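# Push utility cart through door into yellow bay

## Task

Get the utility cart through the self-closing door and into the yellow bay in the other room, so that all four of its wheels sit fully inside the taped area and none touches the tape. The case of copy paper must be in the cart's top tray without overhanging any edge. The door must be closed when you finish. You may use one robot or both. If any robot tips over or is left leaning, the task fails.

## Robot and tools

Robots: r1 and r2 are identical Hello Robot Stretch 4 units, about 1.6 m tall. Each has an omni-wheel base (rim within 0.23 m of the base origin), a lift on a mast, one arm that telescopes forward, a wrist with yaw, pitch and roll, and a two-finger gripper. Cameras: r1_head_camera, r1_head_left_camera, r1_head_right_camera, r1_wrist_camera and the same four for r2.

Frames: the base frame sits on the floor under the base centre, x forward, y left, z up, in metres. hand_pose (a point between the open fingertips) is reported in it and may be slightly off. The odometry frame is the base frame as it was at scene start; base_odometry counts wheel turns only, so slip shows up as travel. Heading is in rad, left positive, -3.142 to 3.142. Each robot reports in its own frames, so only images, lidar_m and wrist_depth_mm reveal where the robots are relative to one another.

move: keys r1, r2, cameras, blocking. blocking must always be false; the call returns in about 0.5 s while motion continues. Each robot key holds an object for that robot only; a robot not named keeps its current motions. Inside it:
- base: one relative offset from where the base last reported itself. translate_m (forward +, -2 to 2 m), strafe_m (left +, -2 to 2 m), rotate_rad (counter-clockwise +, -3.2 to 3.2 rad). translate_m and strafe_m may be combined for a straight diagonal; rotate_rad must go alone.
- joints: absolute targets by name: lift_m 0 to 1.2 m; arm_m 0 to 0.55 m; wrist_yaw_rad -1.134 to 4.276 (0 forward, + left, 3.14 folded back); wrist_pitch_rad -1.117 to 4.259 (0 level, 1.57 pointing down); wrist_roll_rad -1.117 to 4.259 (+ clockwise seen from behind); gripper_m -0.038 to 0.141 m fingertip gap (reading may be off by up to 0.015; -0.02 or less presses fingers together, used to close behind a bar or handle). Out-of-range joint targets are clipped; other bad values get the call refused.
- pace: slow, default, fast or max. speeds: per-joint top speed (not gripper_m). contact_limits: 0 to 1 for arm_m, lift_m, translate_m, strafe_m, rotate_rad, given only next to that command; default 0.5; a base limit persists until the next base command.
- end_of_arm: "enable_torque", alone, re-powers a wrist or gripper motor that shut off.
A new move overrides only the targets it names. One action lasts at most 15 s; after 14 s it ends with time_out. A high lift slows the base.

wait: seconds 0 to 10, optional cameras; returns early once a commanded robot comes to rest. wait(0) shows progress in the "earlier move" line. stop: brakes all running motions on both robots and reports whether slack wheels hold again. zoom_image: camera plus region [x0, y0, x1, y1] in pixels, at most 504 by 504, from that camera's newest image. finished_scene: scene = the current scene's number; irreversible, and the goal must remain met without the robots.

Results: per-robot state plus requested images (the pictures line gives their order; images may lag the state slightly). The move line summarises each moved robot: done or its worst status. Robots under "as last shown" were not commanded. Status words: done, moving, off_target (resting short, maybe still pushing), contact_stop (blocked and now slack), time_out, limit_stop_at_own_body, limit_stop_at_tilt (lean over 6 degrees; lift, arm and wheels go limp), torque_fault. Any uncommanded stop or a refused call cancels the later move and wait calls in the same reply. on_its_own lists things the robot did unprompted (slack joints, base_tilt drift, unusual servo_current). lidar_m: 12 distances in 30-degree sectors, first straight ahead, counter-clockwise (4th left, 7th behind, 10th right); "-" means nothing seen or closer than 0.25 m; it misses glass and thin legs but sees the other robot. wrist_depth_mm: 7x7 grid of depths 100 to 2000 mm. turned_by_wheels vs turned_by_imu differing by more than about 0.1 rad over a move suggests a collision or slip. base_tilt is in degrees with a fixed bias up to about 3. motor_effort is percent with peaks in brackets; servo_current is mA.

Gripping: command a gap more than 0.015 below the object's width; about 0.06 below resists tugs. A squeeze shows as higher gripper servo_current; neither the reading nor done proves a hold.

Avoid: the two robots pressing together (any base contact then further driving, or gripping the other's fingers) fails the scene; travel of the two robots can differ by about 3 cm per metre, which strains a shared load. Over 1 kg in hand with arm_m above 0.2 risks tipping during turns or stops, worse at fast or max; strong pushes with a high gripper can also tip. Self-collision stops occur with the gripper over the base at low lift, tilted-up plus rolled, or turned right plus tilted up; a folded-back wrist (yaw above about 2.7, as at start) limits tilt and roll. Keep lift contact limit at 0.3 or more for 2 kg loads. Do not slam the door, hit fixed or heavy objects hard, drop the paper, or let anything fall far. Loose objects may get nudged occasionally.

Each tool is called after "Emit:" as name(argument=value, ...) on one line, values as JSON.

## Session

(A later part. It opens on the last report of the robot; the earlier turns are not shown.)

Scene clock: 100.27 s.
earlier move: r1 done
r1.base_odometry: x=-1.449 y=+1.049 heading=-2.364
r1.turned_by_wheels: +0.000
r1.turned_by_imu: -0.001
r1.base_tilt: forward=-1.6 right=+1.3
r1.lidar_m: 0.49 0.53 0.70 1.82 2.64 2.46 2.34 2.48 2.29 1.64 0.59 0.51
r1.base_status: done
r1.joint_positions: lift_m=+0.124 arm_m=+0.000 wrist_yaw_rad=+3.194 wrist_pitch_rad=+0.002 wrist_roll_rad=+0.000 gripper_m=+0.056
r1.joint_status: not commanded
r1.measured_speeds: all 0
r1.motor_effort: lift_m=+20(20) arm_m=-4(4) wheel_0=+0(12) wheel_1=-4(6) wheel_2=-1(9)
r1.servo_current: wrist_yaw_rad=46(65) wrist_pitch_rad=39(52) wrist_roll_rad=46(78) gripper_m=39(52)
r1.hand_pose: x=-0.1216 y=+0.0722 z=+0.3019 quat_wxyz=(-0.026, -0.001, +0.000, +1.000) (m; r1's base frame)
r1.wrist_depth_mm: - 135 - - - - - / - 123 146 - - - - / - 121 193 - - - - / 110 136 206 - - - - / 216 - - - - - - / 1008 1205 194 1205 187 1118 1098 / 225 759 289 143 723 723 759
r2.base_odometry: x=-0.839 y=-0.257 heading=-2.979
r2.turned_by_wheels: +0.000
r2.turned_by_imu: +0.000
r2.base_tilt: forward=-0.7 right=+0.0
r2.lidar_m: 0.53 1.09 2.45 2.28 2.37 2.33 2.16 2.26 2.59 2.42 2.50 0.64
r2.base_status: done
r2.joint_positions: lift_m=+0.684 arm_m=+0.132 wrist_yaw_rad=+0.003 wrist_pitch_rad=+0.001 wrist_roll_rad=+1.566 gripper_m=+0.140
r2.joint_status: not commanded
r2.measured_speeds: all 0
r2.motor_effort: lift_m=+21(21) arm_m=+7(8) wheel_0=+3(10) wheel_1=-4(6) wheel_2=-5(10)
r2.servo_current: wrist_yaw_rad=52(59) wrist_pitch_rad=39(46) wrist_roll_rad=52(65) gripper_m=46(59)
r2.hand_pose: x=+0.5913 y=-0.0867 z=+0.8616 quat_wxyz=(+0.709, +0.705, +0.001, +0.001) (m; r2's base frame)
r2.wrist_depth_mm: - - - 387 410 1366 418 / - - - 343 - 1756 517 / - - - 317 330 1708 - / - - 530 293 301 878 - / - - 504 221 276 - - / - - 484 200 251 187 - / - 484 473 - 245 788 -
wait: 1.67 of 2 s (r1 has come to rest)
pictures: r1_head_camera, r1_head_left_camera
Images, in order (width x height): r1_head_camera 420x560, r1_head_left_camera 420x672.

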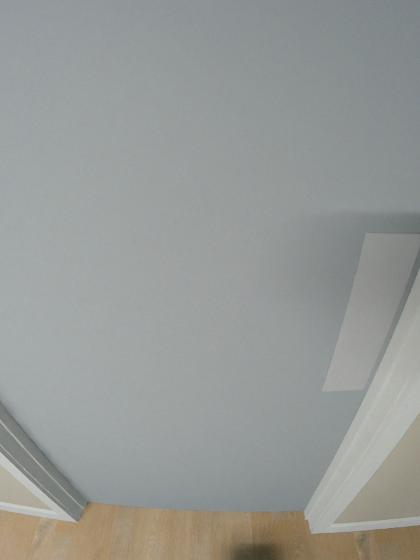

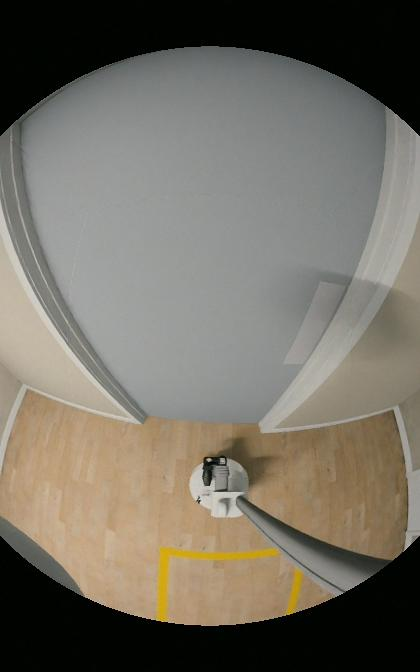

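Emit:
move(blocking=false, r1={"base":{"translate_m":0.35},"pace":"slow"}, r2={"joints":{"gripper_m":-0.03}}, cameras=[])

Emit:
wait(seconds=1.5, cameras=[])

Emit:
move(blocking=false, r2={"base":{"translate_m":0.2,"strafe_m":0.35},"pace":"slow"}, cameras=[])

Emit:
wait(seconds=2.5, cameras=["r1_head_left_camera"])

Emit:
wait(seconds=3, cameras=["r2_head_camera"])

Scene clock: 115.67 s.
move: r1 moving; r2 moving
r1.base_odometry: x=-1.458 y=+1.041 heading=-2.363
r1.turned_by_wheels: +0.000
r1.turned_by_imu: +0.000
r1.base_tilt: forward=-1.6 right=+1.3
r1.lidar_m: 0.48 0.50 0.73 1.76 2.65 2.47 2.37 2.51 2.28 1.56 0.59 0.51
r1.base_status: translate_m moving
r1.joint_positions: lift_m=+0.124 arm_m=+0.000 wrist_yaw_rad=+3.194 wrist_pitch_rad=+0.002 wrist_roll_rad=+0.000 gripper_m=+0.056
r1.joint_status: not commanded
r1.measured_speeds: translate_m=+0.048 strafe_m=+0.000 rotate_rad=-0.001 lift_m=+0.000 arm_m=+0.000 wrist_yaw_rad=+0.000 wrist_pitch_rad=+0.000 wrist_roll_rad=+0.000
r1.motor_effort: lift_m=+19(20) arm_m=-4(4) wheel_0=+7(7) wheel_1=+6(6) wheel_2=-5(6)
r1.servo_current: wrist_yaw_rad=39(59) wrist_pitch_rad=46(52) wrist_roll_rad=33(59) gripper_m=52(52)
r1.hand_pose: x=-0.1216 y=+0.0722 z=+0.3019 quat_wxyz=(-0.026, -0.001, +0.000, +1.000) (m; r1's base frame)
r1.wrist_depth_mm: - 135 - - - - - / - 123 146 - - - - / - 121 191 - - - - / 111 135 206 - - - - / 216 - - - - - - / 1008 1205 194 1182 187 1138 1118 / 224 750 290 143 741 723 750
r2.base_odometry: x=-0.839 y=-0.257 heading=-2.979
r2.turned_by_wheels: +0.000
r2.turned_by_imu: +0.001
r2.base_tilt: forward=-0.7 right=+0.1
r2.lidar_m: 0.53 1.09 2.47 2.29 2.37 2.30 2.19 2.23 2.53 2.42 2.50 0.64
r2.base_status: not commanded
r2.joint_positions: lift_m=+0.684 arm_m=+0.132 wrist_yaw_rad=+0.003 wrist_pitch_rad=+0.001 wrist_roll_rad=+1.566 gripper_m=+0.128
r2.joint_status: gripper_m moving
r2.measured_speeds: all 0
r2.motor_effort: lift_m=+21(21) arm_m=+7(8) wheel_0=+4(4) wheel_1=-5(5) wheel_2=-6(6)
r2.servo_current: wrist_yaw_rad=46(52) wrist_pitch_rad=39(46) wrist_roll_rad=46(65) gripper_m=111(111)
r2.hand_pose: x=+0.5913 y=-0.0867 z=+0.8616 quat_wxyz=(+0.709, +0.705, +0.001, +0.001) (m; r2's base frame)
r2.wrist_depth_mm: - - - 387 413 1397 418 / - - - 343 - 1756 517 / - - - 317 332 1661 - / - - 521 294 301 866 - / - - 512 220 277 - - / - - 484 200 213 - - / - - 473 - 244 778 -
pictures: none
No camera images: "cameras" was empty.

Scene clock: 117.17 s.
earlier move: r1 moving; r2 moving
r1.base_odometry: x=-1.556 y=+0.944 heading=-2.363
r1.turned_by_wheels: +0.000
r1.turned_by_imu: +0.000
r1.base_tilt: forward=-1.6 right=+1.3
r1.lidar_m: 0.35 0.37 0.52 1.19 2.64 2.61 2.52 2.66 2.27 1.08 0.42 0.36
r1.base_status: translate_m moving
r1.joint_positions: lift_m=+0.124 arm_m=+0.000 wrist_yaw_rad=+3.194 wrist_pitch_rad=+0.002 wrist_roll_rad=+0.000 gripper_m=+0.056
r1.joint_status: not commanded
r1.measured_speeds: translate_m=+0.100 strafe_m=+0.000 rotate_rad=-0.002 lift_m=+0.000 arm_m=+0.000 wrist_yaw_rad=+0.000 wrist_pitch_rad=+0.000 wrist_roll_rad=+0.000
r1.motor_effort: lift_m=+20(20) arm_m=-4(4) wheel_0=+5(7) wheel_1=+3(7) wheel_2=-6(7)
r1.servo_current: wrist_yaw_rad=39(72) wrist_pitch_rad=46(52) wrist_roll_rad=39(65) gripper_m=46(52)
r1.hand_pose: x=-0.1216 y=+0.0722 z=+0.3019 quat_wxyz=(-0.026, -0.001, +0.000, +1.000) (m; r1's base frame)
r1.wrist_depth_mm: - 135 - - - - - / - 123 146 - - - - / - 121 191 - - - - / 111 135 206 - - - - / 216 - - - - - - / 1008 1229 194 1182 188 1160 1118 / 226 750 759 143 732 768 759
r2.base_odometry: x=-0.839 y=-0.257 heading=-2.978
r2.turned_by_wheels: +0.000
r2.turned_by_imu: +0.001
r2.base_tilt: forward=-0.6 right=+0.0
r2.lidar_m: 0.52 1.02 2.44 2.31 2.37 2.32 2.18 2.23 2.55 2.40 2.47 0.63
r2.base_status: not commanded
r2.joint_positions: lift_m=+0.684 arm_m=+0.132 wrist_yaw_rad=+0.003 wrist_pitch_rad=+0.001 wrist_roll_rad=+1.566 gripper_m=-0.020
r2.joint_status: gripper_m moving
r2.measured_speeds: all 0
r2.motor_effort: lift_m=+21(21) arm_m=+4(8) wheel_0=+3(4) wheel_1=-4(5) wheel_2=-2(6)
r2.servo_current: wrist_yaw_rad=46(59) wrist_pitch_rad=39(46) wrist_roll_rad=52(65) gripper_m=247(319)
r2.hand_pose: x=+0.5915 y=-0.0867 z=+0.8616 quat_wxyz=(+0.709, +0.705, +0.001, +0.001) (m; r2's base frame)
r2.wrist_depth_mm: - - - 382 407 1576 421 / - - - 340 - 1708 525 / - - - 307 319 741 - / - - 517 231 296 831 - / - - 500 212 271 866 - / - - 187 198 179 854 - / - - 466 - 240 - -
wait: 1.50 s; no rest
pictures: none
No camera images: "cameras" was empty.

Scene clock: 117.67 s.
earlier move: r1 moving; r2 done
move: r2 moving
r1.base_odometry: x=-1.592 y=+0.909 heading=-2.363
r1.turned_by_wheels: +0.000
r1.turned_by_imu: +0.000
r1.base_tilt: forward=-1.6 right=+1.2
r1.lidar_m: 0.28 0.31 0.45 0.99 2.63 2.66 2.56 2.71 2.29 0.86 0.40 0.31
r1.base_status: translate_m moving
r1.joint_positions: lift_m=+0.124 arm_m=+0.000 wrist_yaw_rad=+3.194 wrist_pitch_rad=+0.002 wrist_roll_rad=+0.000 gripper_m=+0.056
r1.joint_status: not commanded
r1.measured_speeds: translate_m=+0.100 strafe_m=+0.000 rotate_rad=-0.003 lift_m=+0.000 arm_m=+0.000 wrist_yaw_rad=+0.000 wrist_pitch_rad=+0.000 wrist_roll_rad=+0.000
r1.motor_effort: lift_m=+19(20) arm_m=-4(4) wheel_0=+5(6) wheel_1=+3(5) wheel_2=-4(5)
r1.servo_current: wrist_yaw_rad=65(65) wrist_pitch_rad=39(46) wrist_roll_rad=59(65) gripper_m=46(46)
r1.hand_pose: x=-0.1216 y=+0.0722 z=+0.3019 quat_wxyz=(-0.026, -0.001, +0.000, +1.000) (m; r1's base frame)
r1.wrist_depth_mm: - 135 - - - - - / - 123 146 - - - - / - 121 192 - - - - / 111 136 206 - - - - / 216 - - - - - - / 229 1205 194 1205 187 1138 1098 / 750 759 750 798 788 750 750
r2.base_odometry: x=-0.843 y=-0.269 heading=-2.979
r2.turned_by_wheels: -0.001
r2.turned_by_imu: -0.001
r2.base_tilt: forward=-0.7 right=+0.0
r2.lidar_m: 0.55 1.08 2.45 2.26 2.38 2.29 2.19 2.27 2.57 2.43 2.50 0.61
r2.base_status: translate_m moving; strafe_m moving
r2.joint_positions: lift_m=+0.684 arm_m=+0.132 wrist_yaw_rad=+0.000 wrist_pitch_rad=+0.001 wrist_roll_rad=+1.566 gripper_m=-0.028
r2.joint_status: all done
r2.measured_speeds: translate_m=+0.024 strafe_m=+0.041 rotate_rad=-0.002 lift_m=+0.000 arm_m=+0.000 wrist_yaw_rad=-0.028 wrist_pitch_rad=+0.000 wrist_roll_rad=+0.000
r2.motor_effort: lift_m=+21(21) arm_m=+4(5) wheel_0=-5(7) wheel_1=+8(8) wheel_2=-9(9)
r2.servo_current: wrist_yaw_rad=46(52) wrist_pitch_rad=46(46) wrist_roll_rad=46(65) gripper_m=137(267)
r2.hand_pose: x=+0.5912 y=-0.0875 z=+0.8616 quat_wxyz=(+0.709, +0.705, +0.000, -0.001) (m; r2's base frame)
r2.wrist_depth_mm: - - - 387 407 1397 418 / - - - 343 - 1756 530 / - - - 309 319 1863 - / - - 521 230 296 831 - / - - 500 208 266 878 - / - - 183 195 177 842 - / - 459 462 - 236 - -
pictures: none
No camera images: "cameras" was empty.

Scene clock: 119.97 s.
earlier move: r1 done; r2 moving
r1.base_odometry: x=-1.698 y=+0.804 heading=-2.363
r1.turned_by_wheels: +0.001
r1.turned_by_imu: +0.002
r1.base_tilt: forward=-1.6 right=+1.3
r1.lidar_m: - 0.25 0.27 0.64 2.65 2.81 2.70 2.86 2.31 0.33 0.30 0.25
r1.base_status: done
r1.joint_positions: lift_m=+0.124 arm_m=+0.000 wrist_yaw_rad=+3.194 wrist_pitch_rad=+0.002 wrist_roll_rad=+0.000 gripper_m=+0.056
r1.joint_status: not commanded
r1.measured_speeds: all 0
r1.motor_effort: lift_m=+19(20) arm_m=-4(4) wheel_0=+18(20) wheel_1=+10(13) wheel_2=-13(17)
r1.servo_current: wrist_yaw_rad=46(65) wrist_pitch_rad=39(52) wrist_roll_rad=46(65) gripper_m=46(52)
r1.hand_pose: x=-0.1216 y=+0.0722 z=+0.3019 quat_wxyz=(-0.026, -0.001, +0.000, +1.000) (m; r1's base frame)
r1.wrist_depth_mm: - 134 - - - - - / - 119 137 - - - - / - 123 156 - - - - / 107 135 199 - - - - / 212 - - - - - - / 1008 1205 194 1182 188 1160 1098 / 230 759 741 788 788 750 750
r2.base_odometry: x=-0.919 y=-0.473 heading=-2.979
r2.turned_by_wheels: +0.000
r2.turned_by_imu: +0.000
r2.base_tilt: forward=-0.7 right=+0.1
r2.lidar_m: 0.52 3.16 2.25 2.12 2.17 2.46 2.31 2.38 2.77 2.60 2.68 0.56
r2.base_status: translate_m moving; strafe_m moving
r2.joint_positions: lift_m=+0.684 arm_m=+0.132 wrist_yaw_rad=-0.010 wrist_pitch_rad=+0.001 wrist_roll_rad=+1.566 gripper_m=-0.029
r2.joint_status: all done
r2.measured_speeds: translate_m=+0.049 strafe_m=+0.086 rotate_rad=-0.003 lift_m=+0.000 arm_m=+0.000 wrist_yaw_rad=+0.000 wrist_pitch_rad=+0.000 wrist_roll_rad=+0.000
r2.motor_effort: lift_m=+21(21) arm_m=+4(5) wheel_0=-2(13) wheel_1=+7(9) wheel_2=-11(18)
r2.servo_current: wrist_yaw_rad=59(78) wrist_pitch_rad=39(52) wrist_roll_rad=39(65) gripper_m=85(267)
r2.hand_pose: x=+0.5904 y=-0.0902 z=+0.8616 quat_wxyz=(+0.709, +0.706, -0.003, -0.004) (m; r2's base frame)
r2.wrist_depth_mm: - - - 268 276 1661 - / - - - 200 265 1708 - / - - 469 192 252 820 - / - - 473 183 244 854 - / - - 473 179 236 831 - / - - 186 171 177 - - / - - - - 222 559 559
wait: 2.30 of 2.5 s (r1 has come to rest)
pictures: r1_head_left_camera
Images, in order (width x height): r1_head_left_camera 420x672.

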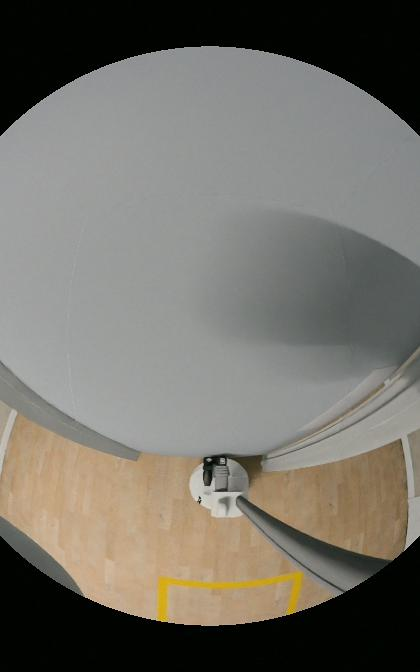

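Scene clock: 122.47 s.
earlier move: r2 done
r1.base_odometry: x=-1.698 y=+0.804 heading=-2.363
r1.turned_by_wheels: +0.000
r1.turned_by_imu: +0.000
r1.base_tilt: forward=-1.6 right=+1.3
r1.lidar_m: - 0.25 0.26 0.65 2.64 2.77 2.70 2.86 2.28 0.36 0.29 0.25
r1.base_status: done
r1.joint_positions: lift_m=+0.124 arm_m=+0.000 wrist_yaw_rad=+3.194 wrist_pitch_rad=+0.002 wrist_roll_rad=+0.000 gripper_m=+0.056
r1.joint_status: not commanded
r1.measured_speeds: all 0
r1.motor_effort: lift_m=+19(20) arm_m=-4(4) wheel_0=+18(20) wheel_1=+10(13) wheel_2=-13(17)
r1.servo_current: wrist_yaw_rad=59(72) wrist_pitch_rad=33(52) wrist_roll_rad=39(72) gripper_m=46(52)
r1.hand_pose: x=-0.1216 y=+0.0722 z=+0.3019 quat_wxyz=(-0.026, -0.001, +0.000, +1.000) (m; r1's base frame)
r1.wrist_depth_mm: - 134 - - - - - / - 119 137 - - - - / - 123 156 - - - - / 107 135 199 - - - - / 212 - - - - - - / 1008 1229 193 1205 187 1138 1118 / 230 759 750 788 778 759 759
r2.base_odometry: x=-0.980 y=-0.635 heading=-2.979
r2.turned_by_wheels: +0.000
r2.turned_by_imu: +0.001
r2.base_tilt: forward=-0.7 right=+0.0
r2.lidar_m: 0.51 2.98 2.10 1.96 2.02 2.53 2.40 2.48 2.92 2.76 2.85 0.55
r2.base_status: done
r2.joint_positions: lift_m=+0.684 arm_m=+0.132 wrist_yaw_rad=-0.009 wrist_pitch_rad=+0.001 wrist_roll_rad=+1.566 gripper_m=-0.029
r2.joint_status: all done
r2.measured_speeds: all 0
r2.motor_effort: lift_m=+21(21) arm_m=+4(5) wheel_0=-4(13) wheel_1=+3(9) wheel_2=-7(18)
r2.servo_current: wrist_yaw_rad=52(78) wrist_pitch_rad=39(52) wrist_roll_rad=46(65) gripper_m=91(267)
r2.hand_pose: x=+0.5904 y=-0.0901 z=+0.8616 quat_wxyz=(+0.709, +0.706, -0.003, -0.004) (m; r2's base frame)
r2.wrist_depth_mm: - - - 167 227 723 - / - 433 433 168 229 820 - / - 455 449 169 229 831 - / - - 466 229 230 820 - / - - 488 171 231 - - / - - 186 172 178 1576 544 / - - - - 234 251 1138
wait: 2.50 of 3 s (r2 has come to rest)
pictures: r2_head_camera
Images, in order (width x height): r2_head_camera 420x560.

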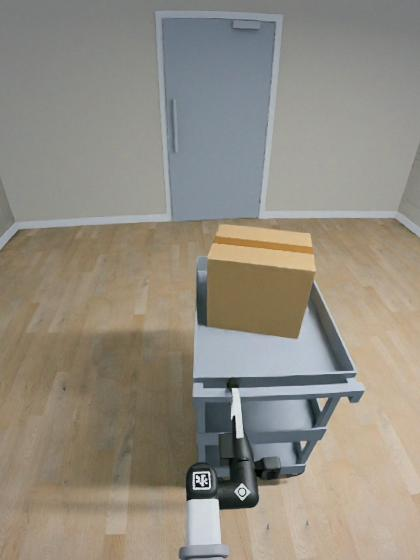

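Emit:
move(r1={"base":{"translate_m":0.9},"contact_limits":{"translate_m":0.9},"pace":"default"}, r2={"base":{"strafe_m":0.12},"pace":"slow"}, blocking=false, cameras=[])

Emit:
wait(seconds=1.5, cameras=["r1_head_camera","r2_head_camera"])

Scene clock: 143.73 s.
move: r1 moving; r2 moving
r1.base_odometry: x=-1.720 y=+0.782 heading=-2.361
r1.turned_by_wheels: +0.001
r1.turned_by_imu: +0.000
r1.base_tilt: forward=-1.6 right=+1.3
r1.lidar_m: - 0.25 0.26 0.63 2.66 2.87 2.74 2.90 2.27 0.31 0.33 0.25
r1.base_status: translate_m moving
r1.joint_positions: lift_m=+0.124 arm_m=+0.000 wrist_yaw_rad=+3.194 wrist_pitch_rad=+0.002 wrist_roll_rad=+0.000 gripper_m=+0.056
r1.joint_status: not commanded
r1.measured_speeds: translate_m=+0.122 strafe_m=+0.000 rotate_rad=+0.000 lift_m=+0.000 arm_m=+0.000 wrist_yaw_rad=+0.000 wrist_pitch_rad=+0.000 wrist_roll_rad=+0.000
r1.motor_effort: lift_m=+20(20) arm_m=-4(4) wheel_0=+19(24) wheel_1=+15(16) wheel_2=-22(24)
r1.servo_current: wrist_yaw_rad=65(65) wrist_pitch_rad=39(46) wrist_roll_rad=52(59) gripper_m=39(46)
r1.contact_limits: translate_m 0.9
r1.hand_pose: x=-0.1216 y=+0.0722 z=+0.3019 quat_wxyz=(-0.026, -0.001, +0.000, +1.000) (m; r1's base frame)
r1.wrist_depth_mm: - 134 - - - - - / - 119 136 - - - - / - 120 156 - - - - / 107 135 199 - - - - / 213 - - - - - - / 1008 1336 194 1308 187 1160 1138 / 229 750 750 788 788 759 759
r2.base_odometry: x=-0.977 y=-0.649 heading=-2.980
r2.turned_by_wheels: -0.001
r2.turned_by_imu: +0.002
r2.base_tilt: forward=-0.7 right=+0.1
r2.lidar_m: 0.51 2.94 2.07 1.96 1.99 2.54 2.39 2.48 2.92 2.77 2.84 0.55
r2.base_status: strafe_m moving
r2.joint_positions: lift_m=+0.684 arm_m=+0.132 wrist_yaw_rad=-0.009 wrist_pitch_rad=+0.001 wrist_roll_rad=+1.566 gripper_m=-0.029
r2.joint_status: not commanded
r2.measured_speeds: translate_m=+0.000 strafe_m=+0.057 rotate_rad=-0.002 lift_m=+0.000 arm_m=+0.000 wrist_yaw_rad=+0.000 wrist_pitch_rad=+0.000 wrist_roll_rad=+0.000
r2.motor_effort: lift_m=+21(21) arm_m=+4(4) wheel_0=-14(15) wheel_1=+5(8) wheel_2=-1(6)
r2.servo_current: wrist_yaw_rad=52(65) wrist_pitch_rad=46(46) wrist_roll_rad=52(59) gripper_m=98(98)
r2.hand_pose: x=+0.5904 y=-0.0901 z=+0.8616 quat_wxyz=(+0.709, +0.706, -0.003, -0.004) (m; r2's base frame)
r2.wrist_depth_mm: - - - 168 227 723 - / - 436 436 169 229 820 - / - 459 452 170 229 820 - / - - 473 229 231 831 - / - - 488 172 232 - - / - - 185 172 178 1576 539 / - - - - 234 246 1118
pictures: none
No camera images: "cameras" was empty.

Scene clock: 145.23 s.
earlier move: r1 moving; r2 moving
r1.base_odometry: x=-1.998 y=+0.508 heading=-2.362
r1.turned_by_wheels: -0.001
r1.turned_by_imu: +0.000
r1.base_tilt: forward=-1.5 right=+1.3
r1.lidar_m: 0.25 - 0.25 0.25 0.57 3.24 3.16 3.28 0.40 0.85 2.32 0.34
r1.base_status: translate_m moving
r1.joint_positions: lift_m=+0.124 arm_m=+0.000 wrist_yaw_rad=+3.206 wrist_pitch_rad=+0.002 wrist_roll_rad=+0.000 gripper_m=+0.056
r1.joint_status: not commanded
r1.measured_speeds: translate_m=+0.297 strafe_m=+0.000 rotate_rad=-0.003 lift_m=+0.000 arm_m=+0.000 wrist_yaw_rad=+0.000 wrist_pitch_rad=+0.000 wrist_roll_rad=+0.000
r1.motor_effort: lift_m=+19(20) arm_m=+9(9) wheel_0=+10(24) wheel_1=+11(17) wheel_2=-14(24)
r1.servo_current: wrist_yaw_rad=59(91) wrist_pitch_rad=39(52) wrist_roll_rad=65(65) gripper_m=39(52)
r1.contact_limits: translate_m 0.9
r1.hand_pose: x=-0.1230 y=+0.0686 z=+0.3019 quat_wxyz=(-0.032, -0.001, +0.000, +0.999) (m; r1's base frame)
r1.wrist_depth_mm: - 132 132 - - - - / - - 132 - - - - / - 112 132 - - - - / - 133 181 - - - - / 199 - - - - - - / 214 1205 194 1182 187 1138 1098 / 213 750 759 788 778 768 798
r2.base_odometry: x=-0.961 y=-0.753 heading=-2.980
r2.turned_by_wheels: +0.000
r2.turned_by_imu: +0.000
r2.base_tilt: forward=-0.7 right=+0.1
r2.lidar_m: 0.54 2.78 1.94 1.84 1.89 2.55 2.37 2.46 3.04 2.86 2.96 0.53
r2.base_status: strafe_m moving
r2.joint_positions: lift_m=+0.684 arm_m=+0.132 wrist_yaw_rad=-0.007 wrist_pitch_rad=+0.001 wrist_roll_rad=+1.566 gripper_m=-0.029
r2.joint_status: not commanded
r2.measured_speeds: translate_m=+0.000 strafe_m=+0.009 rotate_rad=+0.000 lift_m=+0.000 arm_m=+0.000 wrist_yaw_rad=+0.000 wrist_pitch_rad=+0.000 wrist_roll_rad=+0.000
r2.motor_effort: lift_m=+21(21) arm_m=+4(4) wheel_0=-10(18) wheel_1=+1(8) wheel_2=+0(6)
r2.servo_current: wrist_yaw_rad=46(72) wrist_pitch_rad=39(52) wrist_roll_rad=33(59) gripper_m=85(98)
r2.hand_pose: x=+0.5907 y=-0.0894 z=+0.8616 quat_wxyz=(+0.709, +0.706, -0.002, -0.003) (m; r2's base frame)
r2.wrist_depth_mm: - 397 392 148 203 - - / - 424 418 152 209 778 - / - 452 442 156 216 - - / - - 477 161 223 - - / - - - 168 229 1708 480 / - - 185 171 179 1618 1182 / - - - - 246 255 255
wait: 1.50 s; no rest
pictures: r1_head_camera, r2_head_camera
Images, in order (width x height): r1_head_camera 420x560, r2_head_camera 420x560.

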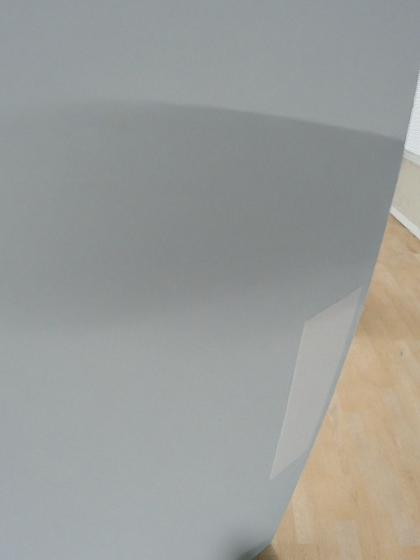

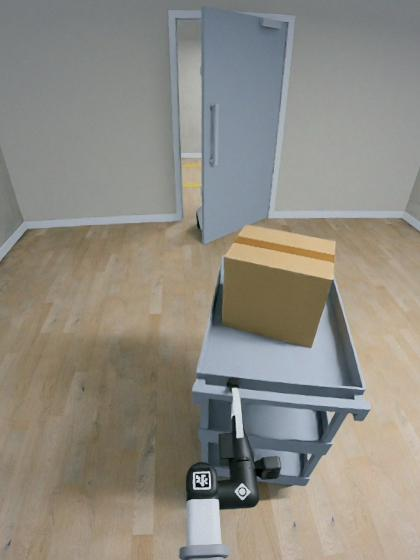

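Emit:
wait(seconds=1.5, cameras=["r1_head_camera","r2_head_camera","r1_head_right_camera"])

Scene clock: 150.33 s.
earlier move: r1 done; r2 done
r1.base_odometry: x=-2.338 y=+0.172 heading=-2.362
r1.turned_by_wheels: +0.000
r1.turned_by_imu: -0.001
r1.base_tilt: forward=-1.6 right=+1.3
r1.lidar_m: 1.51 0.25 3.05 0.25 0.29 0.81 3.67 0.75 0.96 2.21 2.31 3.21
r1.base_status: done
r1.joint_positions: lift_m=+0.124 arm_m=+0.000 wrist_yaw_rad=+3.196 wrist_pitch_rad=+0.002 wrist_roll_rad=+0.000 gripper_m=+0.056
r1.joint_status: not commanded
r1.measured_speeds: all 0
r1.motor_effort: lift_m=+19(20) arm_m=+4(9) wheel_0=+2(24) wheel_1=+6(17) wheel_2=-1(24)
r1.servo_current: wrist_yaw_rad=39(91) wrist_pitch_rad=39(52) wrist_roll_rad=46(72) gripper_m=46(52)
r1.contact_limits: translate_m 0.9
r1.hand_pose: x=-0.1219 y=+0.0715 z=+0.3019 quat_wxyz=(-0.027, -0.001, +0.000, +1.000) (m; r1's base frame)
r1.wrist_depth_mm: - 134 - - - - - / - 121 135 - - - - / - 124 154 - - - - / 108 135 207 - - - - / 137 1708 - - - - - / 219 1118 193 1205 187 1138 1118 / 219 164 759 788 768 759 750
r2.base_odometry: x=-0.960 y=-0.753 heading=-2.980
r2.turned_by_wheels: +0.000
r2.turned_by_imu: +0.001
r2.base_tilt: forward=-0.7 right=+0.0
r2.lidar_m: 0.53 2.78 1.96 1.83 1.89 2.56 2.41 2.48 3.02 2.87 2.96 0.54
r2.base_status: done
r2.joint_positions: lift_m=+0.684 arm_m=+0.132 wrist_yaw_rad=-0.007 wrist_pitch_rad=+0.001 wrist_roll_rad=+1.566 gripper_m=-0.029
r2.joint_status: not commanded
r2.measured_speeds: all 0
r2.motor_effort: lift_m=+21(21) arm_m=+4(5) wheel_0=-7(18) wheel_1=+1(8) wheel_2=+0(6)
r2.servo_current: wrist_yaw_rad=52(72) wrist_pitch_rad=46(52) wrist_roll_rad=33(59) gripper_m=91(98)
r2.hand_pose: x=+0.5907 y=-0.0894 z=+0.8616 quat_wxyz=(+0.709, +0.706, -0.002, -0.003) (m; r2's base frame)
r2.wrist_depth_mm: - 399 394 148 203 - - / - 421 418 152 208 778 - / - 455 445 156 216 - - / - - 473 161 222 - - / - - - 168 229 1708 480 / - - 186 171 179 1576 1205 / - - - - 246 253 257
wait: 0.00 of 1.5 s (r1 and r2 have come to rest)
pictures: r1_head_camera, r1_head_right_camera, r2_head_camera
Images, in order (width x height): r1_head_camera 420x560, r1_head_right_camera 420x672, r2_head_camera 420x560.

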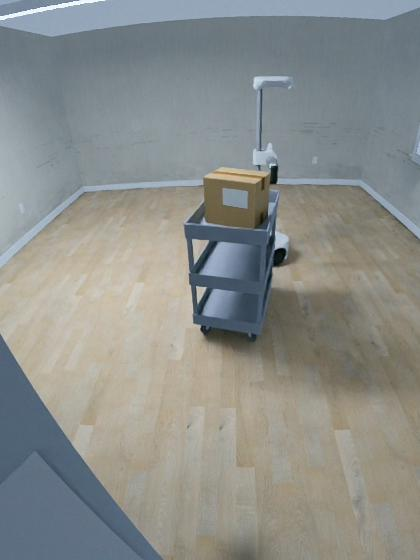

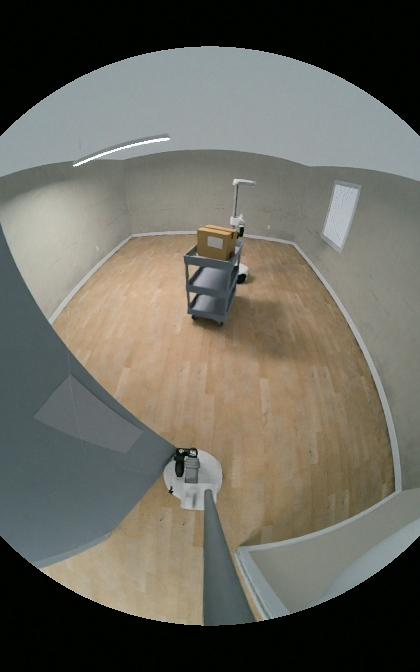

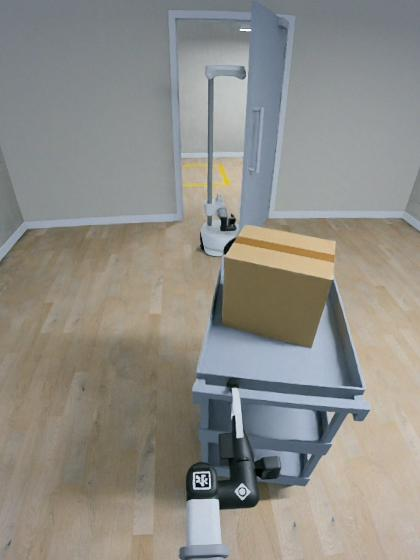

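Emit:
move(r1={"base":{"translate_m":0.42},"contact_limits":{"translate_m":0.9},"pace":"default"}, r2={"joints":{"gripper_m":0.12},"pace":"default"}, blocking=false, cameras=[])

Emit:
wait(seconds=1.0, cameras=[])

Emit:
move(r2={"base":{"translate_m":-0.15},"pace":"default"}, blocking=false, cameras=[])

Emit:
wait(seconds=1.3, cameras=["r1_head_left_camera","r2_head_camera"])

Scene clock: 163.70 s.
move: r1 moving; r2 moving
r1.base_odometry: x=-2.360 y=+0.150 heading=-2.362
r1.turned_by_wheels: +0.000
r1.turned_by_imu: +0.000
r1.base_tilt: forward=-1.6 right=+1.2
r1.lidar_m: 1.50 3.53 2.94 0.25 0.29 0.77 3.71 0.75 1.02 2.24 2.31 3.22
r1.base_status: translate_m moving
r1.joint_positions: lift_m=+0.124 arm_m=+0.000 wrist_yaw_rad=+3.196 wrist_pitch_rad=+0.002 wrist_roll_rad=+0.000 gripper_m=+0.056
r1.joint_status: not commanded
r1.measured_speeds: translate_m=+0.122 strafe_m=-0.001 rotate_rad=-0.002 lift_m=+0.000 arm_m=+0.000 wrist_yaw_rad=+0.000 wrist_pitch_rad=+0.000 wrist_roll_rad=+0.000
r1.motor_effort: lift_m=+20(20) arm_m=+4(5) wheel_0=+6(9) wheel_1=+11(11) wheel_2=-12(13)
r1.servo_current: wrist_yaw_rad=46(78) wrist_pitch_rad=46(46) wrist_roll_rad=59(59) gripper_m=46(46)
r1.contact_limits: translate_m 0.9
r1.hand_pose: x=-0.1219 y=+0.0715 z=+0.3019 quat_wxyz=(-0.027, -0.001, +0.000, +1.000) (m; r1's base frame)
r1.wrist_depth_mm: - 134 - - - - - / - 120 135 - - - - / - 124 156 - - - - / 108 135 206 - - - - / 137 866 - - - - 1708 / 219 866 194 1182 188 1160 1008 / 218 750 750 788 788 768 750
r2.base_odometry: x=-0.960 y=-0.753 heading=-2.979
r2.turned_by_wheels: +0.000
r2.turned_by_imu: +0.002
r2.base_tilt: forward=-0.6 right=+0.1
r2.lidar_m: 0.56 2.80 1.97 1.84 1.90 2.57 2.38 2.49 3.02 2.87 2.94 0.54
r2.base_status: not commanded
r2.joint_positions: lift_m=+0.684 arm_m=+0.132 wrist_yaw_rad=-0.007 wrist_pitch_rad=+0.001 wrist_roll_rad=+1.566 gripper_m=-0.003
r2.joint_status: gripper_m moving
r2.measured_speeds: translate_m=+0.000 strafe_m=+0.000 rotate_rad=+0.001 lift_m=+0.000 arm_m=+0.000 wrist_yaw_rad=+0.000 wrist_pitch_rad=+0.000 wrist_roll_rad=+0.000
r2.motor_effort: lift_m=+21(21) arm_m=+4(4) wheel_0=-6(8) wheel_1=+1(1) wheel_2=+0(1)
r2.servo_current: wrist_yaw_rad=52(72) wrist_pitch_rad=26(46) wrist_roll_rad=39(59) gripper_m=72(111)
r2.hand_pose: x=+0.5907 y=-0.0894 z=+0.8616 quat_wxyz=(+0.709, +0.706, -0.002, -0.003) (m; r2's base frame)
r2.wrist_depth_mm: - 399 394 150 206 - - / - 421 418 155 211 778 - / - 455 445 159 218 - - / - - 477 165 225 - - / - - - 171 232 1661 484 / - - 187 177 182 1618 1182 / - - - - 250 263 260
pictures: none
No camera images: "cameras" was empty.

Scene clock: 164.70 s.
earlier move: r1 moving; r2 moving
r1.base_odometry: x=-2.530 y=-0.018 heading=-2.362
r1.turned_by_wheels: +0.000
r1.turned_by_imu: +0.000
r1.base_tilt: forward=-1.6 right=+1.2
r1.lidar_m: 1.24 3.49 2.58 0.31 0.25 0.54 3.97 0.98 1.36 2.22 2.33 3.23
r1.base_status: translate_m moving
r1.joint_positions: lift_m=+0.124 arm_m=+0.000 wrist_yaw_rad=+3.196 wrist_pitch_rad=+0.002 wrist_roll_rad=+0.000 gripper_m=+0.056
r1.joint_status: not commanded
r1.measured_speeds: translate_m=+0.281 strafe_m=-0.002 rotate_rad=+0.001 lift_m=+0.000 arm_m=+0.000 wrist_yaw_rad=+0.000 wrist_pitch_rad=+0.000 wrist_roll_rad=+0.000
r1.motor_effort: lift_m=+20(20) arm_m=+4(5) wheel_0=+1(9) wheel_1=+7(13) wheel_2=-1(14)
r1.servo_current: wrist_yaw_rad=52(78) wrist_pitch_rad=39(46) wrist_roll_rad=33(59) gripper_m=46(46)
r1.contact_limits: translate_m 0.9
r1.hand_pose: x=-0.1219 y=+0.0715 z=+0.3019 quat_wxyz=(-0.027, -0.001, +0.000, +1.000) (m; r1's base frame)
r1.wrist_depth_mm: - 134 - - - - 349 / - 120 136 - - - 362 / - 124 155 - - - 375 / 108 135 205 - - - 379 / 137 1060 - - - - 384 / 220 1025 192 1205 187 1118 384 / 229 750 759 788 778 759 480
r2.base_odometry: x=-0.960 y=-0.753 heading=-2.979
r2.turned_by_wheels: +0.000
r2.turned_by_imu: +0.000
r2.base_tilt: forward=-0.7 right=+0.0
r2.lidar_m: 0.55 2.82 1.98 1.85 1.93 2.55 2.38 2.48 3.04 2.88 2.97 0.55
r2.base_status: not commanded
r2.joint_positions: lift_m=+0.684 arm_m=+0.132 wrist_yaw_rad=-0.007 wrist_pitch_rad=+0.001 wrist_roll_rad=+1.566 gripper_m=+0.104
r2.joint_status: gripper_m moving
r2.measured_speeds: all 0
r2.motor_effort: lift_m=+21(21) arm_m=+4(4) wheel_0=-3(8) wheel_1=+1(1) wheel_2=+0(1)
r2.servo_current: wrist_yaw_rad=59(72) wrist_pitch_rad=33(46) wrist_roll_rad=52(59) gripper_m=65(117)
r2.hand_pose: x=+0.5907 y=-0.0894 z=+0.8616 quat_wxyz=(+0.709, +0.706, -0.002, -0.003) (m; r2's base frame)
r2.wrist_depth_mm: - 399 399 153 208 759 - / - 427 424 157 214 788 - / - 462 449 162 220 - - / - - 480 169 228 - - / - - - 174 236 1756 480 / - - 190 179 185 1618 1182 / - - - - 250 264 264
wait: 1.00 s; no rest
pictures: none
No camera images: "cameras" was empty.

Scene clock: 165.20 s.
earlier move: r1 moving; r2 moving
move: r2 moving
r1.base_odometry: x=-2.605 y=-0.092 heading=-2.362
r1.turned_by_wheels: +0.000
r1.turned_by_imu: +0.000
r1.base_tilt: forward=-1.6 right=+1.3
r1.lidar_m: 1.16 3.48 2.59 2.47 0.25 0.25 - 1.10 1.52 2.23 2.34 3.26
r1.base_status: translate_m moving
r1.joint_positions: lift_m=+0.124 arm_m=+0.000 wrist_yaw_rad=+3.196 wrist_pitch_rad=+0.002 wrist_roll_rad=+0.000 gripper_m=+0.056
r1.joint_status: not commanded
r1.measured_speeds: translate_m=+0.152 strafe_m=+0.003 rotate_rad=-0.012 lift_m=+0.000 arm_m=+0.000 wrist_yaw_rad=+0.000 wrist_pitch_rad=+0.000 wrist_roll_rad=+0.000
r1.motor_effort: lift_m=+19(20) arm_m=+4(4) wheel_0=-3(4) wheel_1=+7(9) wheel_2=+1(2)
r1.servo_current: wrist_yaw_rad=65(65) wrist_pitch_rad=39(52) wrist_roll_rad=52(59) gripper_m=39(46)
r1.contact_limits: translate_m 0.9
r1.hand_pose: x=-0.1219 y=+0.0715 z=+0.3019 quat_wxyz=(-0.027, -0.001, +0.000, +1.000) (m; r1's base frame)
r1.wrist_depth_mm: - 135 - - - 254 - / - 121 135 - - 240 - / - 124 178 - - 236 - / 110 135 213 - - 239 - / 137 - - - - 239 - / 225 1118 193 1205 191 240 1008 / 750 759 759 798 788 243 759
r2.base_odometry: x=-0.930 y=-0.748 heading=-2.979
r2.turned_by_wheels: +0.000
r2.turned_by_imu: +0.000
r2.base_tilt: forward=-0.7 right=+0.0
r2.lidar_m: 0.57 2.78 1.95 1.81 1.89 2.49 2.36 2.46 3.00 2.88 2.95 0.57
r2.base_status: translate_m moving
r2.joint_positions: lift_m=+0.684 arm_m=+0.132 wrist_yaw_rad=-0.003 wrist_pitch_rad=+0.001 wrist_roll_rad=+1.566 gripper_m=+0.120
r2.joint_status: gripper_m moving
r2.measured_speeds: translate_m=-0.118 strafe_m=+0.001 rotate_rad=+0.000 lift_m=+0.000 arm_m=+0.000 wrist_yaw_rad=+0.000 wrist_pitch_rad=+0.000 wrist_roll_rad=+0.000
r2.motor_effort: lift_m=+19(21) arm_m=+4(4) wheel_0=-6(10) wheel_1=-8(8) wheel_2=+10(12)
r2.servo_current: wrist_yaw_rad=39(65) wrist_pitch_rad=33(46) wrist_roll_rad=39(52) gripper_m=65(85)
r2.hand_pose: x=+0.5910 y=-0.0882 z=+0.8618 quat_wxyz=(+0.709, +0.706, -0.001, -0.001) (m; r2's base frame)
r2.wrist_depth_mm: - 427 418 176 230 778 - / - 452 445 181 238 809 - / - - 473 187 245 842 - / - - 508 194 253 - - / - - - 203 262 1756 492 / - - 198 206 213 307 1118 / - - - - 289 290 1078
pictures: none
No camera images: "cameras" was empty.

Scene clock: 166.10 s.
earlier move: r1 done; r2 moving
r1.base_odometry: x=-2.636 y=-0.124 heading=-2.362
r1.turned_by_wheels: +0.000
r1.turned_by_imu: +0.000
r1.base_tilt: forward=-1.6 right=+1.3
r1.lidar_m: 1.08 3.49 2.58 2.50 1.49 0.55 0.32 1.14 1.60 2.22 2.32 3.21
r1.base_status: done
r1.joint_positions: lift_m=+0.124 arm_m=+0.000 wrist_yaw_rad=+3.196 wrist_pitch_rad=+0.002 wrist_roll_rad=+0.000 gripper_m=+0.056
r1.joint_status: not commanded
r1.measured_speeds: all 0
r1.motor_effort: lift_m=+19(20) arm_m=+4(4) wheel_0=+1(5) wheel_1=+1(9) wheel_2=+2(2)
r1.servo_current: wrist_yaw_rad=59(65) wrist_pitch_rad=39(52) wrist_roll_rad=46(59) gripper_m=39(46)
r1.contact_limits: translate_m 0.9
r1.hand_pose: x=-0.1219 y=+0.0715 z=+0.3019 quat_wxyz=(-0.027, -0.001, +0.000, +1.000) (m; r1's base frame)
r1.wrist_depth_mm: - 135 480 539 - - - / - 121 146 539 - - - / - 124 188 530 - - - / 110 135 214 535 - - - / 137 - 477 539 - - - / 226 1098 194 530 188 1025 1008 / 741 750 466 143 683 759 759
r2.base_odometry: x=-0.815 y=-0.729 heading=-2.979
r2.turned_by_wheels: +0.000
r2.turned_by_imu: +0.000
r2.base_tilt: forward=-0.7 right=+0.1
r2.lidar_m: 0.67 2.78 1.96 1.84 1.91 2.39 2.25 2.30 3.00 2.88 2.96 0.69
r2.base_status: translate_m moving
r2.joint_positions: lift_m=+0.684 arm_m=+0.132 wrist_yaw_rad=-0.003 wrist_pitch_rad=+0.001 wrist_roll_rad=+1.566 gripper_m=+0.120
r2.joint_status: all done
r2.measured_speeds: translate_m=-0.040 strafe_m=+0.000 rotate_rad=-0.001 lift_m=+0.000 arm_m=+0.000 wrist_yaw_rad=+0.000 wrist_pitch_rad=+0.000 wrist_roll_rad=+0.000
r2.motor_effort: lift_m=+18(21) arm_m=+4(5) wheel_0=-4(10) wheel_1=-3(8) wheel_2=+4(13)
r2.servo_current: wrist_yaw_rad=39(65) wrist_pitch_rad=39(46) wrist_roll_rad=52(52) gripper_m=52(85)
r2.hand_pose: x=+0.5910 y=-0.0882 z=+0.8618 quat_wxyz=(+0.709, +0.706, -0.001, -0.001) (m; r2's base frame)
r2.wrist_depth_mm: - - - 338 342 - - / - - 544 345 351 904 - / - - 585 355 362 - - / - - 627 370 891 - - / - - - 384 387 1921 - / - - 199 330 200 407 421 / - - - - - 1756 1182
wait: 0.90 of 1.3 s (r1 has come to rest)
pictures: r1_head_left_camera, r2_head_camera
Images, in order (width x height): r1_head_left_camera 420x672, r2_head_camera 420x560.

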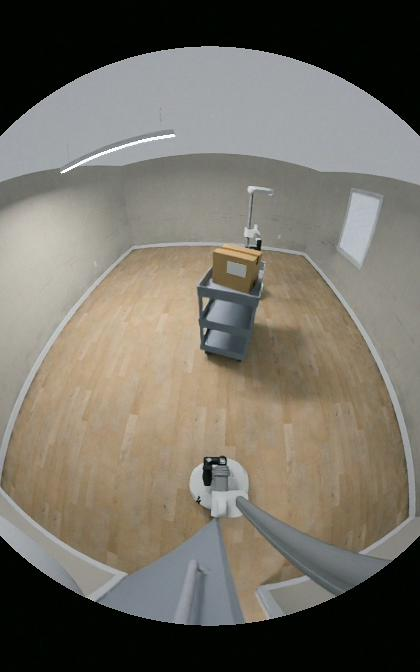

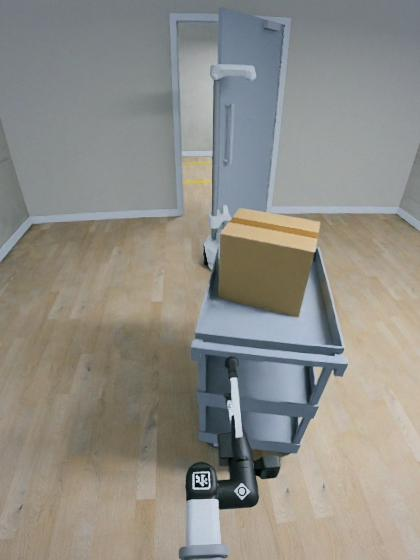

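Emit:
wait(seconds=0, cameras=["r1_head_left_camera","r1_head_right_camera","r2_head_camera"])

Scene clock: 178.03 s.
earlier move: r2 done
r1.base_odometry: x=-2.636 y=-0.124 heading=-2.362
r1.turned_by_wheels: +0.000
r1.turned_by_imu: -0.001
r1.base_tilt: forward=-1.6 right=+1.3
r1.lidar_m: 1.09 3.51 2.60 2.48 1.49 1.11 1.05 1.07 1.57 2.24 2.33 3.24
r1.base_status: done
r1.joint_positions: lift_m=+0.124 arm_m=+0.000 wrist_yaw_rad=+3.196 wrist_pitch_rad=+0.002 wrist_roll_rad=+0.000 gripper_m=+0.056
r1.joint_status: not commanded
r1.measured_speeds: all 0
r1.motor_effort: lift_m=+19(20) arm_m=+4(4) wheel_0=+2(5) wheel_1=+1(9) wheel_2=+2(2)
r1.servo_current: wrist_yaw_rad=46(72) wrist_pitch_rad=52(52) wrist_roll_rad=46(65) gripper_m=33(46)
r1.contact_limits: translate_m 0.9
r1.hand_pose: x=-0.1219 y=+0.0715 z=+0.3019 quat_wxyz=(-0.027, -0.001, +0.000, +1.000) (m; r1's base frame)
r1.wrist_depth_mm: - 135 - - - - - / - 122 135 - - - - / - 124 188 - - - - / 110 135 193 - - - - / 137 - - - - - - / 225 1098 190 1098 187 1025 1008 / 750 750 750 788 778 759 759
r2.base_odometry: x=-0.813 y=-0.729 heading=-2.980
r2.turned_by_wheels: +0.000
r2.turned_by_imu: +0.002
r2.base_tilt: forward=-0.6 right=+0.1
r2.lidar_m: 0.66 2.79 1.94 1.83 1.89 2.37 2.24 2.32 3.03 2.86 2.96 0.69
r2.base_status: done
r2.joint_positions: lift_m=+0.684 arm_m=+0.132 wrist_yaw_rad=-0.003 wrist_pitch_rad=+0.001 wrist_roll_rad=+1.566 gripper_m=+0.120
r2.joint_status: all done
r2.measured_speeds: all 0
r2.motor_effort: lift_m=+18(21) arm_m=+4(5) wheel_0=-3(10) wheel_1=-3(8) wheel_2=+2(13)
r2.servo_current: wrist_yaw_rad=39(65) wrist_pitch_rad=39(46) wrist_roll_rad=52(52) gripper_m=59(85)
r2.hand_pose: x=+0.5910 y=-0.0882 z=+0.8618 quat_wxyz=(+0.709, +0.706, -0.001, -0.001) (m; r2's base frame)
r2.wrist_depth_mm: - - - 340 345 - - / - - 554 349 355 931 - / - - 585 362 368 - - / - - 627 375 904 - - / - - - 387 394 1921 - / - - 198 332 200 413 424 / - - - - - 1808 1205
pictures: r1_head_left_camera, r1_head_right_camera, r2_head_camera
Images, in order (width x height): r1_head_left_camera 420x672, r1_head_right_camera 420x672, r2_head_camera 420x560.

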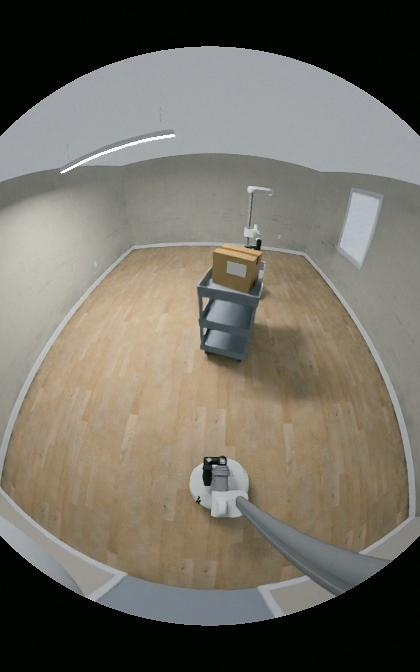

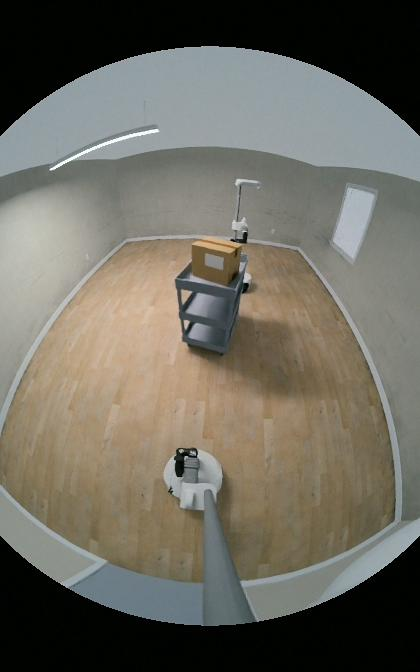

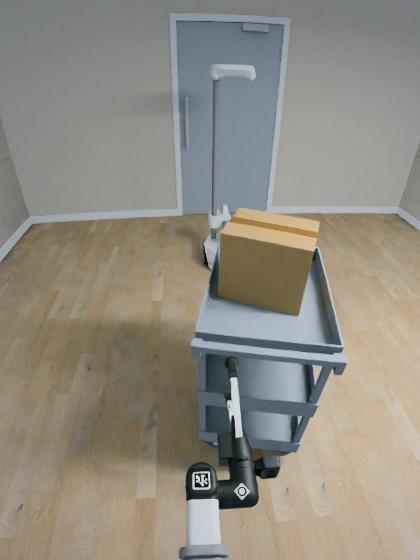

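Emit:
move(r1={"base":{"rotate_rad":-2.356},"joints":{"lift_m":0.76},"pace":"default"}, r2={"base":{"strafe_m":-0.26},"pace":"default"}, blocking=false, cameras=[])

Emit:
wait(seconds=2.2, cameras=["r1_head_camera","r1_head_left_camera","r2_head_camera"])

Scene clock: 211.77 s.
move: r1 moving; r2 moving
r1.base_odometry: x=-2.636 y=-0.124 heading=-2.615
r1.turned_by_wheels: -0.253
r1.turned_by_imu: -0.256
r1.base_tilt: forward=-1.6 right=+1.3
r1.lidar_m: 1.12 1.16 2.85 2.47 2.06 1.22 1.07 1.05 1.28 2.20 2.23 2.66
r1.base_status: rotate_rad moving
r1.joint_positions: lift_m=+0.162 arm_m=+0.000 wrist_yaw_rad=+3.196 wrist_pitch_rad=+0.002 wrist_roll_rad=+0.000 gripper_m=+0.056
r1.joint_status: lift_m moving
r1.measured_speeds: translate_m=+0.000 strafe_m=+0.001 rotate_rad=-0.977 lift_m=+0.146 arm_m=+0.000 wrist_yaw_rad=+0.000 wrist_pitch_rad=+0.000 wrist_roll_rad=+0.000
r1.motor_effort: lift_m=+26(27) arm_m=+4(4) wheel_0=+7(9) wheel_1=+6(8) wheel_2=+7(7)
r1.servo_current: wrist_yaw_rad=52(59) wrist_pitch_rad=39(39) wrist_roll_rad=33(65) gripper_m=46(46)
r1.hand_pose: x=-0.1219 y=+0.0715 z=+0.3395 quat_wxyz=(-0.027, -0.001, +0.000, +1.000) (m; r1's base frame)
r1.wrist_depth_mm: - 135 - - - - - / - 121 135 - - - - / - 124 178 - - - - / 110 135 193 - - - - / 137 - - - - - - / 224 - 190 1205 187 1229 1205 / 820 820 820 866 866 831 878
r2.base_odometry: x=-0.818 y=-0.693 heading=-2.980
r2.turned_by_wheels: +0.000
r2.turned_by_imu: +0.005
r2.base_tilt: forward=-0.6 right=+0.1
r2.lidar_m: 0.65 2.83 2.00 1.88 1.93 2.38 2.25 2.31 3.01 2.85 2.92 0.69
r2.base_status: strafe_m moving
r2.joint_positions: lift_m=+0.684 arm_m=+0.132 wrist_yaw_rad=-0.003 wrist_pitch_rad=+0.001 wrist_roll_rad=+1.566 gripper_m=+0.120
r2.joint_status: not commanded
r2.measured_speeds: translate_m=+0.000 strafe_m=-0.141 rotate_rad=-0.001 lift_m=+0.000 arm_m=+0.000 wrist_yaw_rad=+0.000 wrist_pitch_rad=+0.000 wrist_roll_rad=+0.000
r2.motor_effort: lift_m=+18(19) arm_m=+4(4) wheel_0=+6(11) wheel_1=-10(11) wheel_2=+0(2)
r2.servo_current: wrist_yaw_rad=52(52) wrist_pitch_rad=46(46) wrist_roll_rad=39(59) gripper_m=52(59)
r2.hand_pose: x=+0.5910 y=-0.0882 z=+0.8618 quat_wxyz=(+0.709, +0.706, -0.001, -0.001) (m; r2's base frame)
r2.wrist_depth_mm: - - - 332 340 - - / - - 539 345 349 904 - / - - 574 355 359 - - / - - 621 368 373 - - / - - - 382 382 - - / - - 198 329 198 410 424 / - - - - - 1708 1205
pictures: none
No camera images: "cameras" was empty.

Scene clock: 213.47 s.
earlier move: r1 moving; r2 done
r1.base_odometry: x=-2.636 y=-0.124 heading=+1.566
r1.turned_by_wheels: -2.103
r1.turned_by_imu: -2.114
r1.base_tilt: forward=-1.6 right=+1.3
r1.lidar_m: 1.26 2.22 2.23 2.62 1.11 1.15 2.87 2.52 2.06 1.22 1.05 1.04
r1.base_status: rotate_rad moving
r1.joint_positions: lift_m=+0.634 arm_m=+0.000 wrist_yaw_rad=+3.196 wrist_pitch_rad=+0.002 wrist_roll_rad=+0.000 gripper_m=+0.056
r1.joint_status: lift_m moving
r1.measured_speeds: translate_m=+0.000 strafe_m=+0.000 rotate_rad=-0.002 lift_m=+0.280 arm_m=+0.000 wrist_yaw_rad=+0.000 wrist_pitch_rad=+0.000 wrist_roll_rad=+0.000
r1.motor_effort: lift_m=+24(28) arm_m=+4(4) wheel_0=+1(10) wheel_1=+0(9) wheel_2=+2(7)
r1.servo_current: wrist_yaw_rad=52(65) wrist_pitch_rad=46(52) wrist_roll_rad=78(78) gripper_m=39(46)
r1.hand_pose: x=-0.1219 y=+0.0715 z=+0.8116 quat_wxyz=(-0.027, -0.001, +0.000, +1.000) (m; r1's base frame)
r1.wrist_depth_mm: - 135 - - - - - / - 122 145 - - - - / - 124 189 - - - - / 110 135 204 - - - - / 216 - - - - - - / - - 194 - 187 - - / 1808 1708 1808 153 1863 1708 1756
r2.base_odometry: x=-0.854 y=-0.472 heading=-2.980
r2.turned_by_wheels: +0.000
r2.turned_by_imu: +0.000
r2.base_tilt: forward=-0.7 right=+0.1
r2.lidar_m: 0.64 0.71 2.25 2.08 2.18 2.37 2.25 2.30 2.75 2.61 2.68 0.64
r2.base_status: done
r2.joint_positions: lift_m=+0.684 arm_m=+0.132 wrist_yaw_rad=-0.003 wrist_pitch_rad=+0.001 wrist_roll_rad=+1.566 gripper_m=+0.120
r2.joint_status: not commanded
r2.measured_speeds: all 0
r2.motor_effort: lift_m=+19(19) arm_m=+4(5) wheel_0=+1(15) wheel_1=-3(13) wheel_2=+0(2)
r2.servo_current: wrist_yaw_rad=59(59) wrist_pitch_rad=39(46) wrist_roll_rad=39(59) gripper_m=52(59)
r2.hand_pose: x=+0.5910 y=-0.0882 z=+0.8618 quat_wxyz=(+0.709, +0.706, -0.001, -0.001) (m; r2's base frame)
r2.wrist_depth_mm: - - - - - 1661 1182 / - - - - - 1708 1205 / - - - 723 324 322 320 / - - 585 320 324 904 - / - - 559 330 332 - - / - - 200 278 200 - - / - - 640 - - - -
wait: 1.70 of 2.2 s (r2 has come to rest)
pictures: r1_head_camera, r1_head_left_camera, r2_head_camera
Images, in order (width x height): r1_head_camera 420x560, r1_head_left_camera 420x672, r2_head_camera 420x560.

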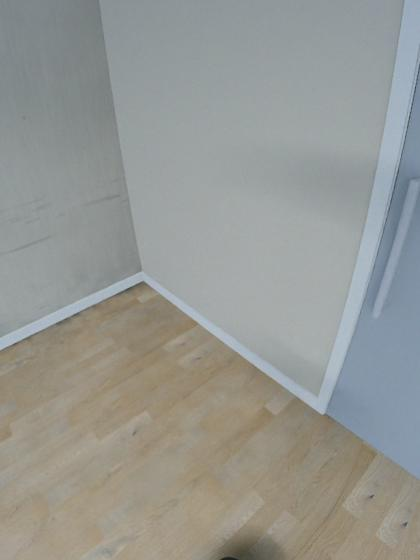

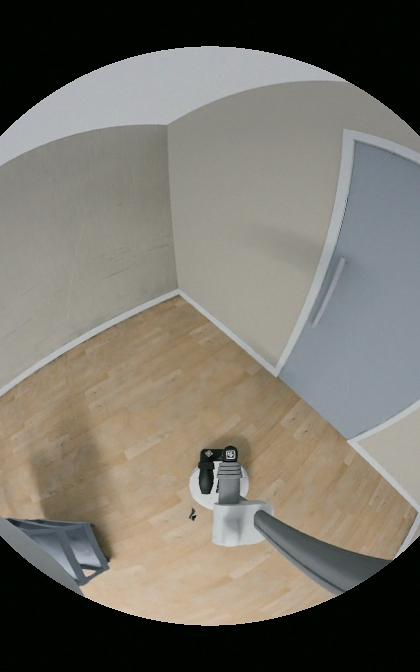

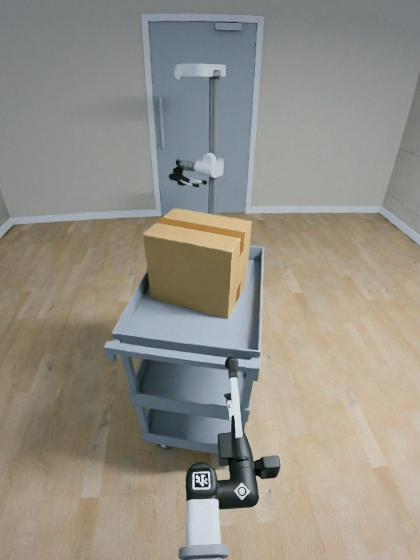

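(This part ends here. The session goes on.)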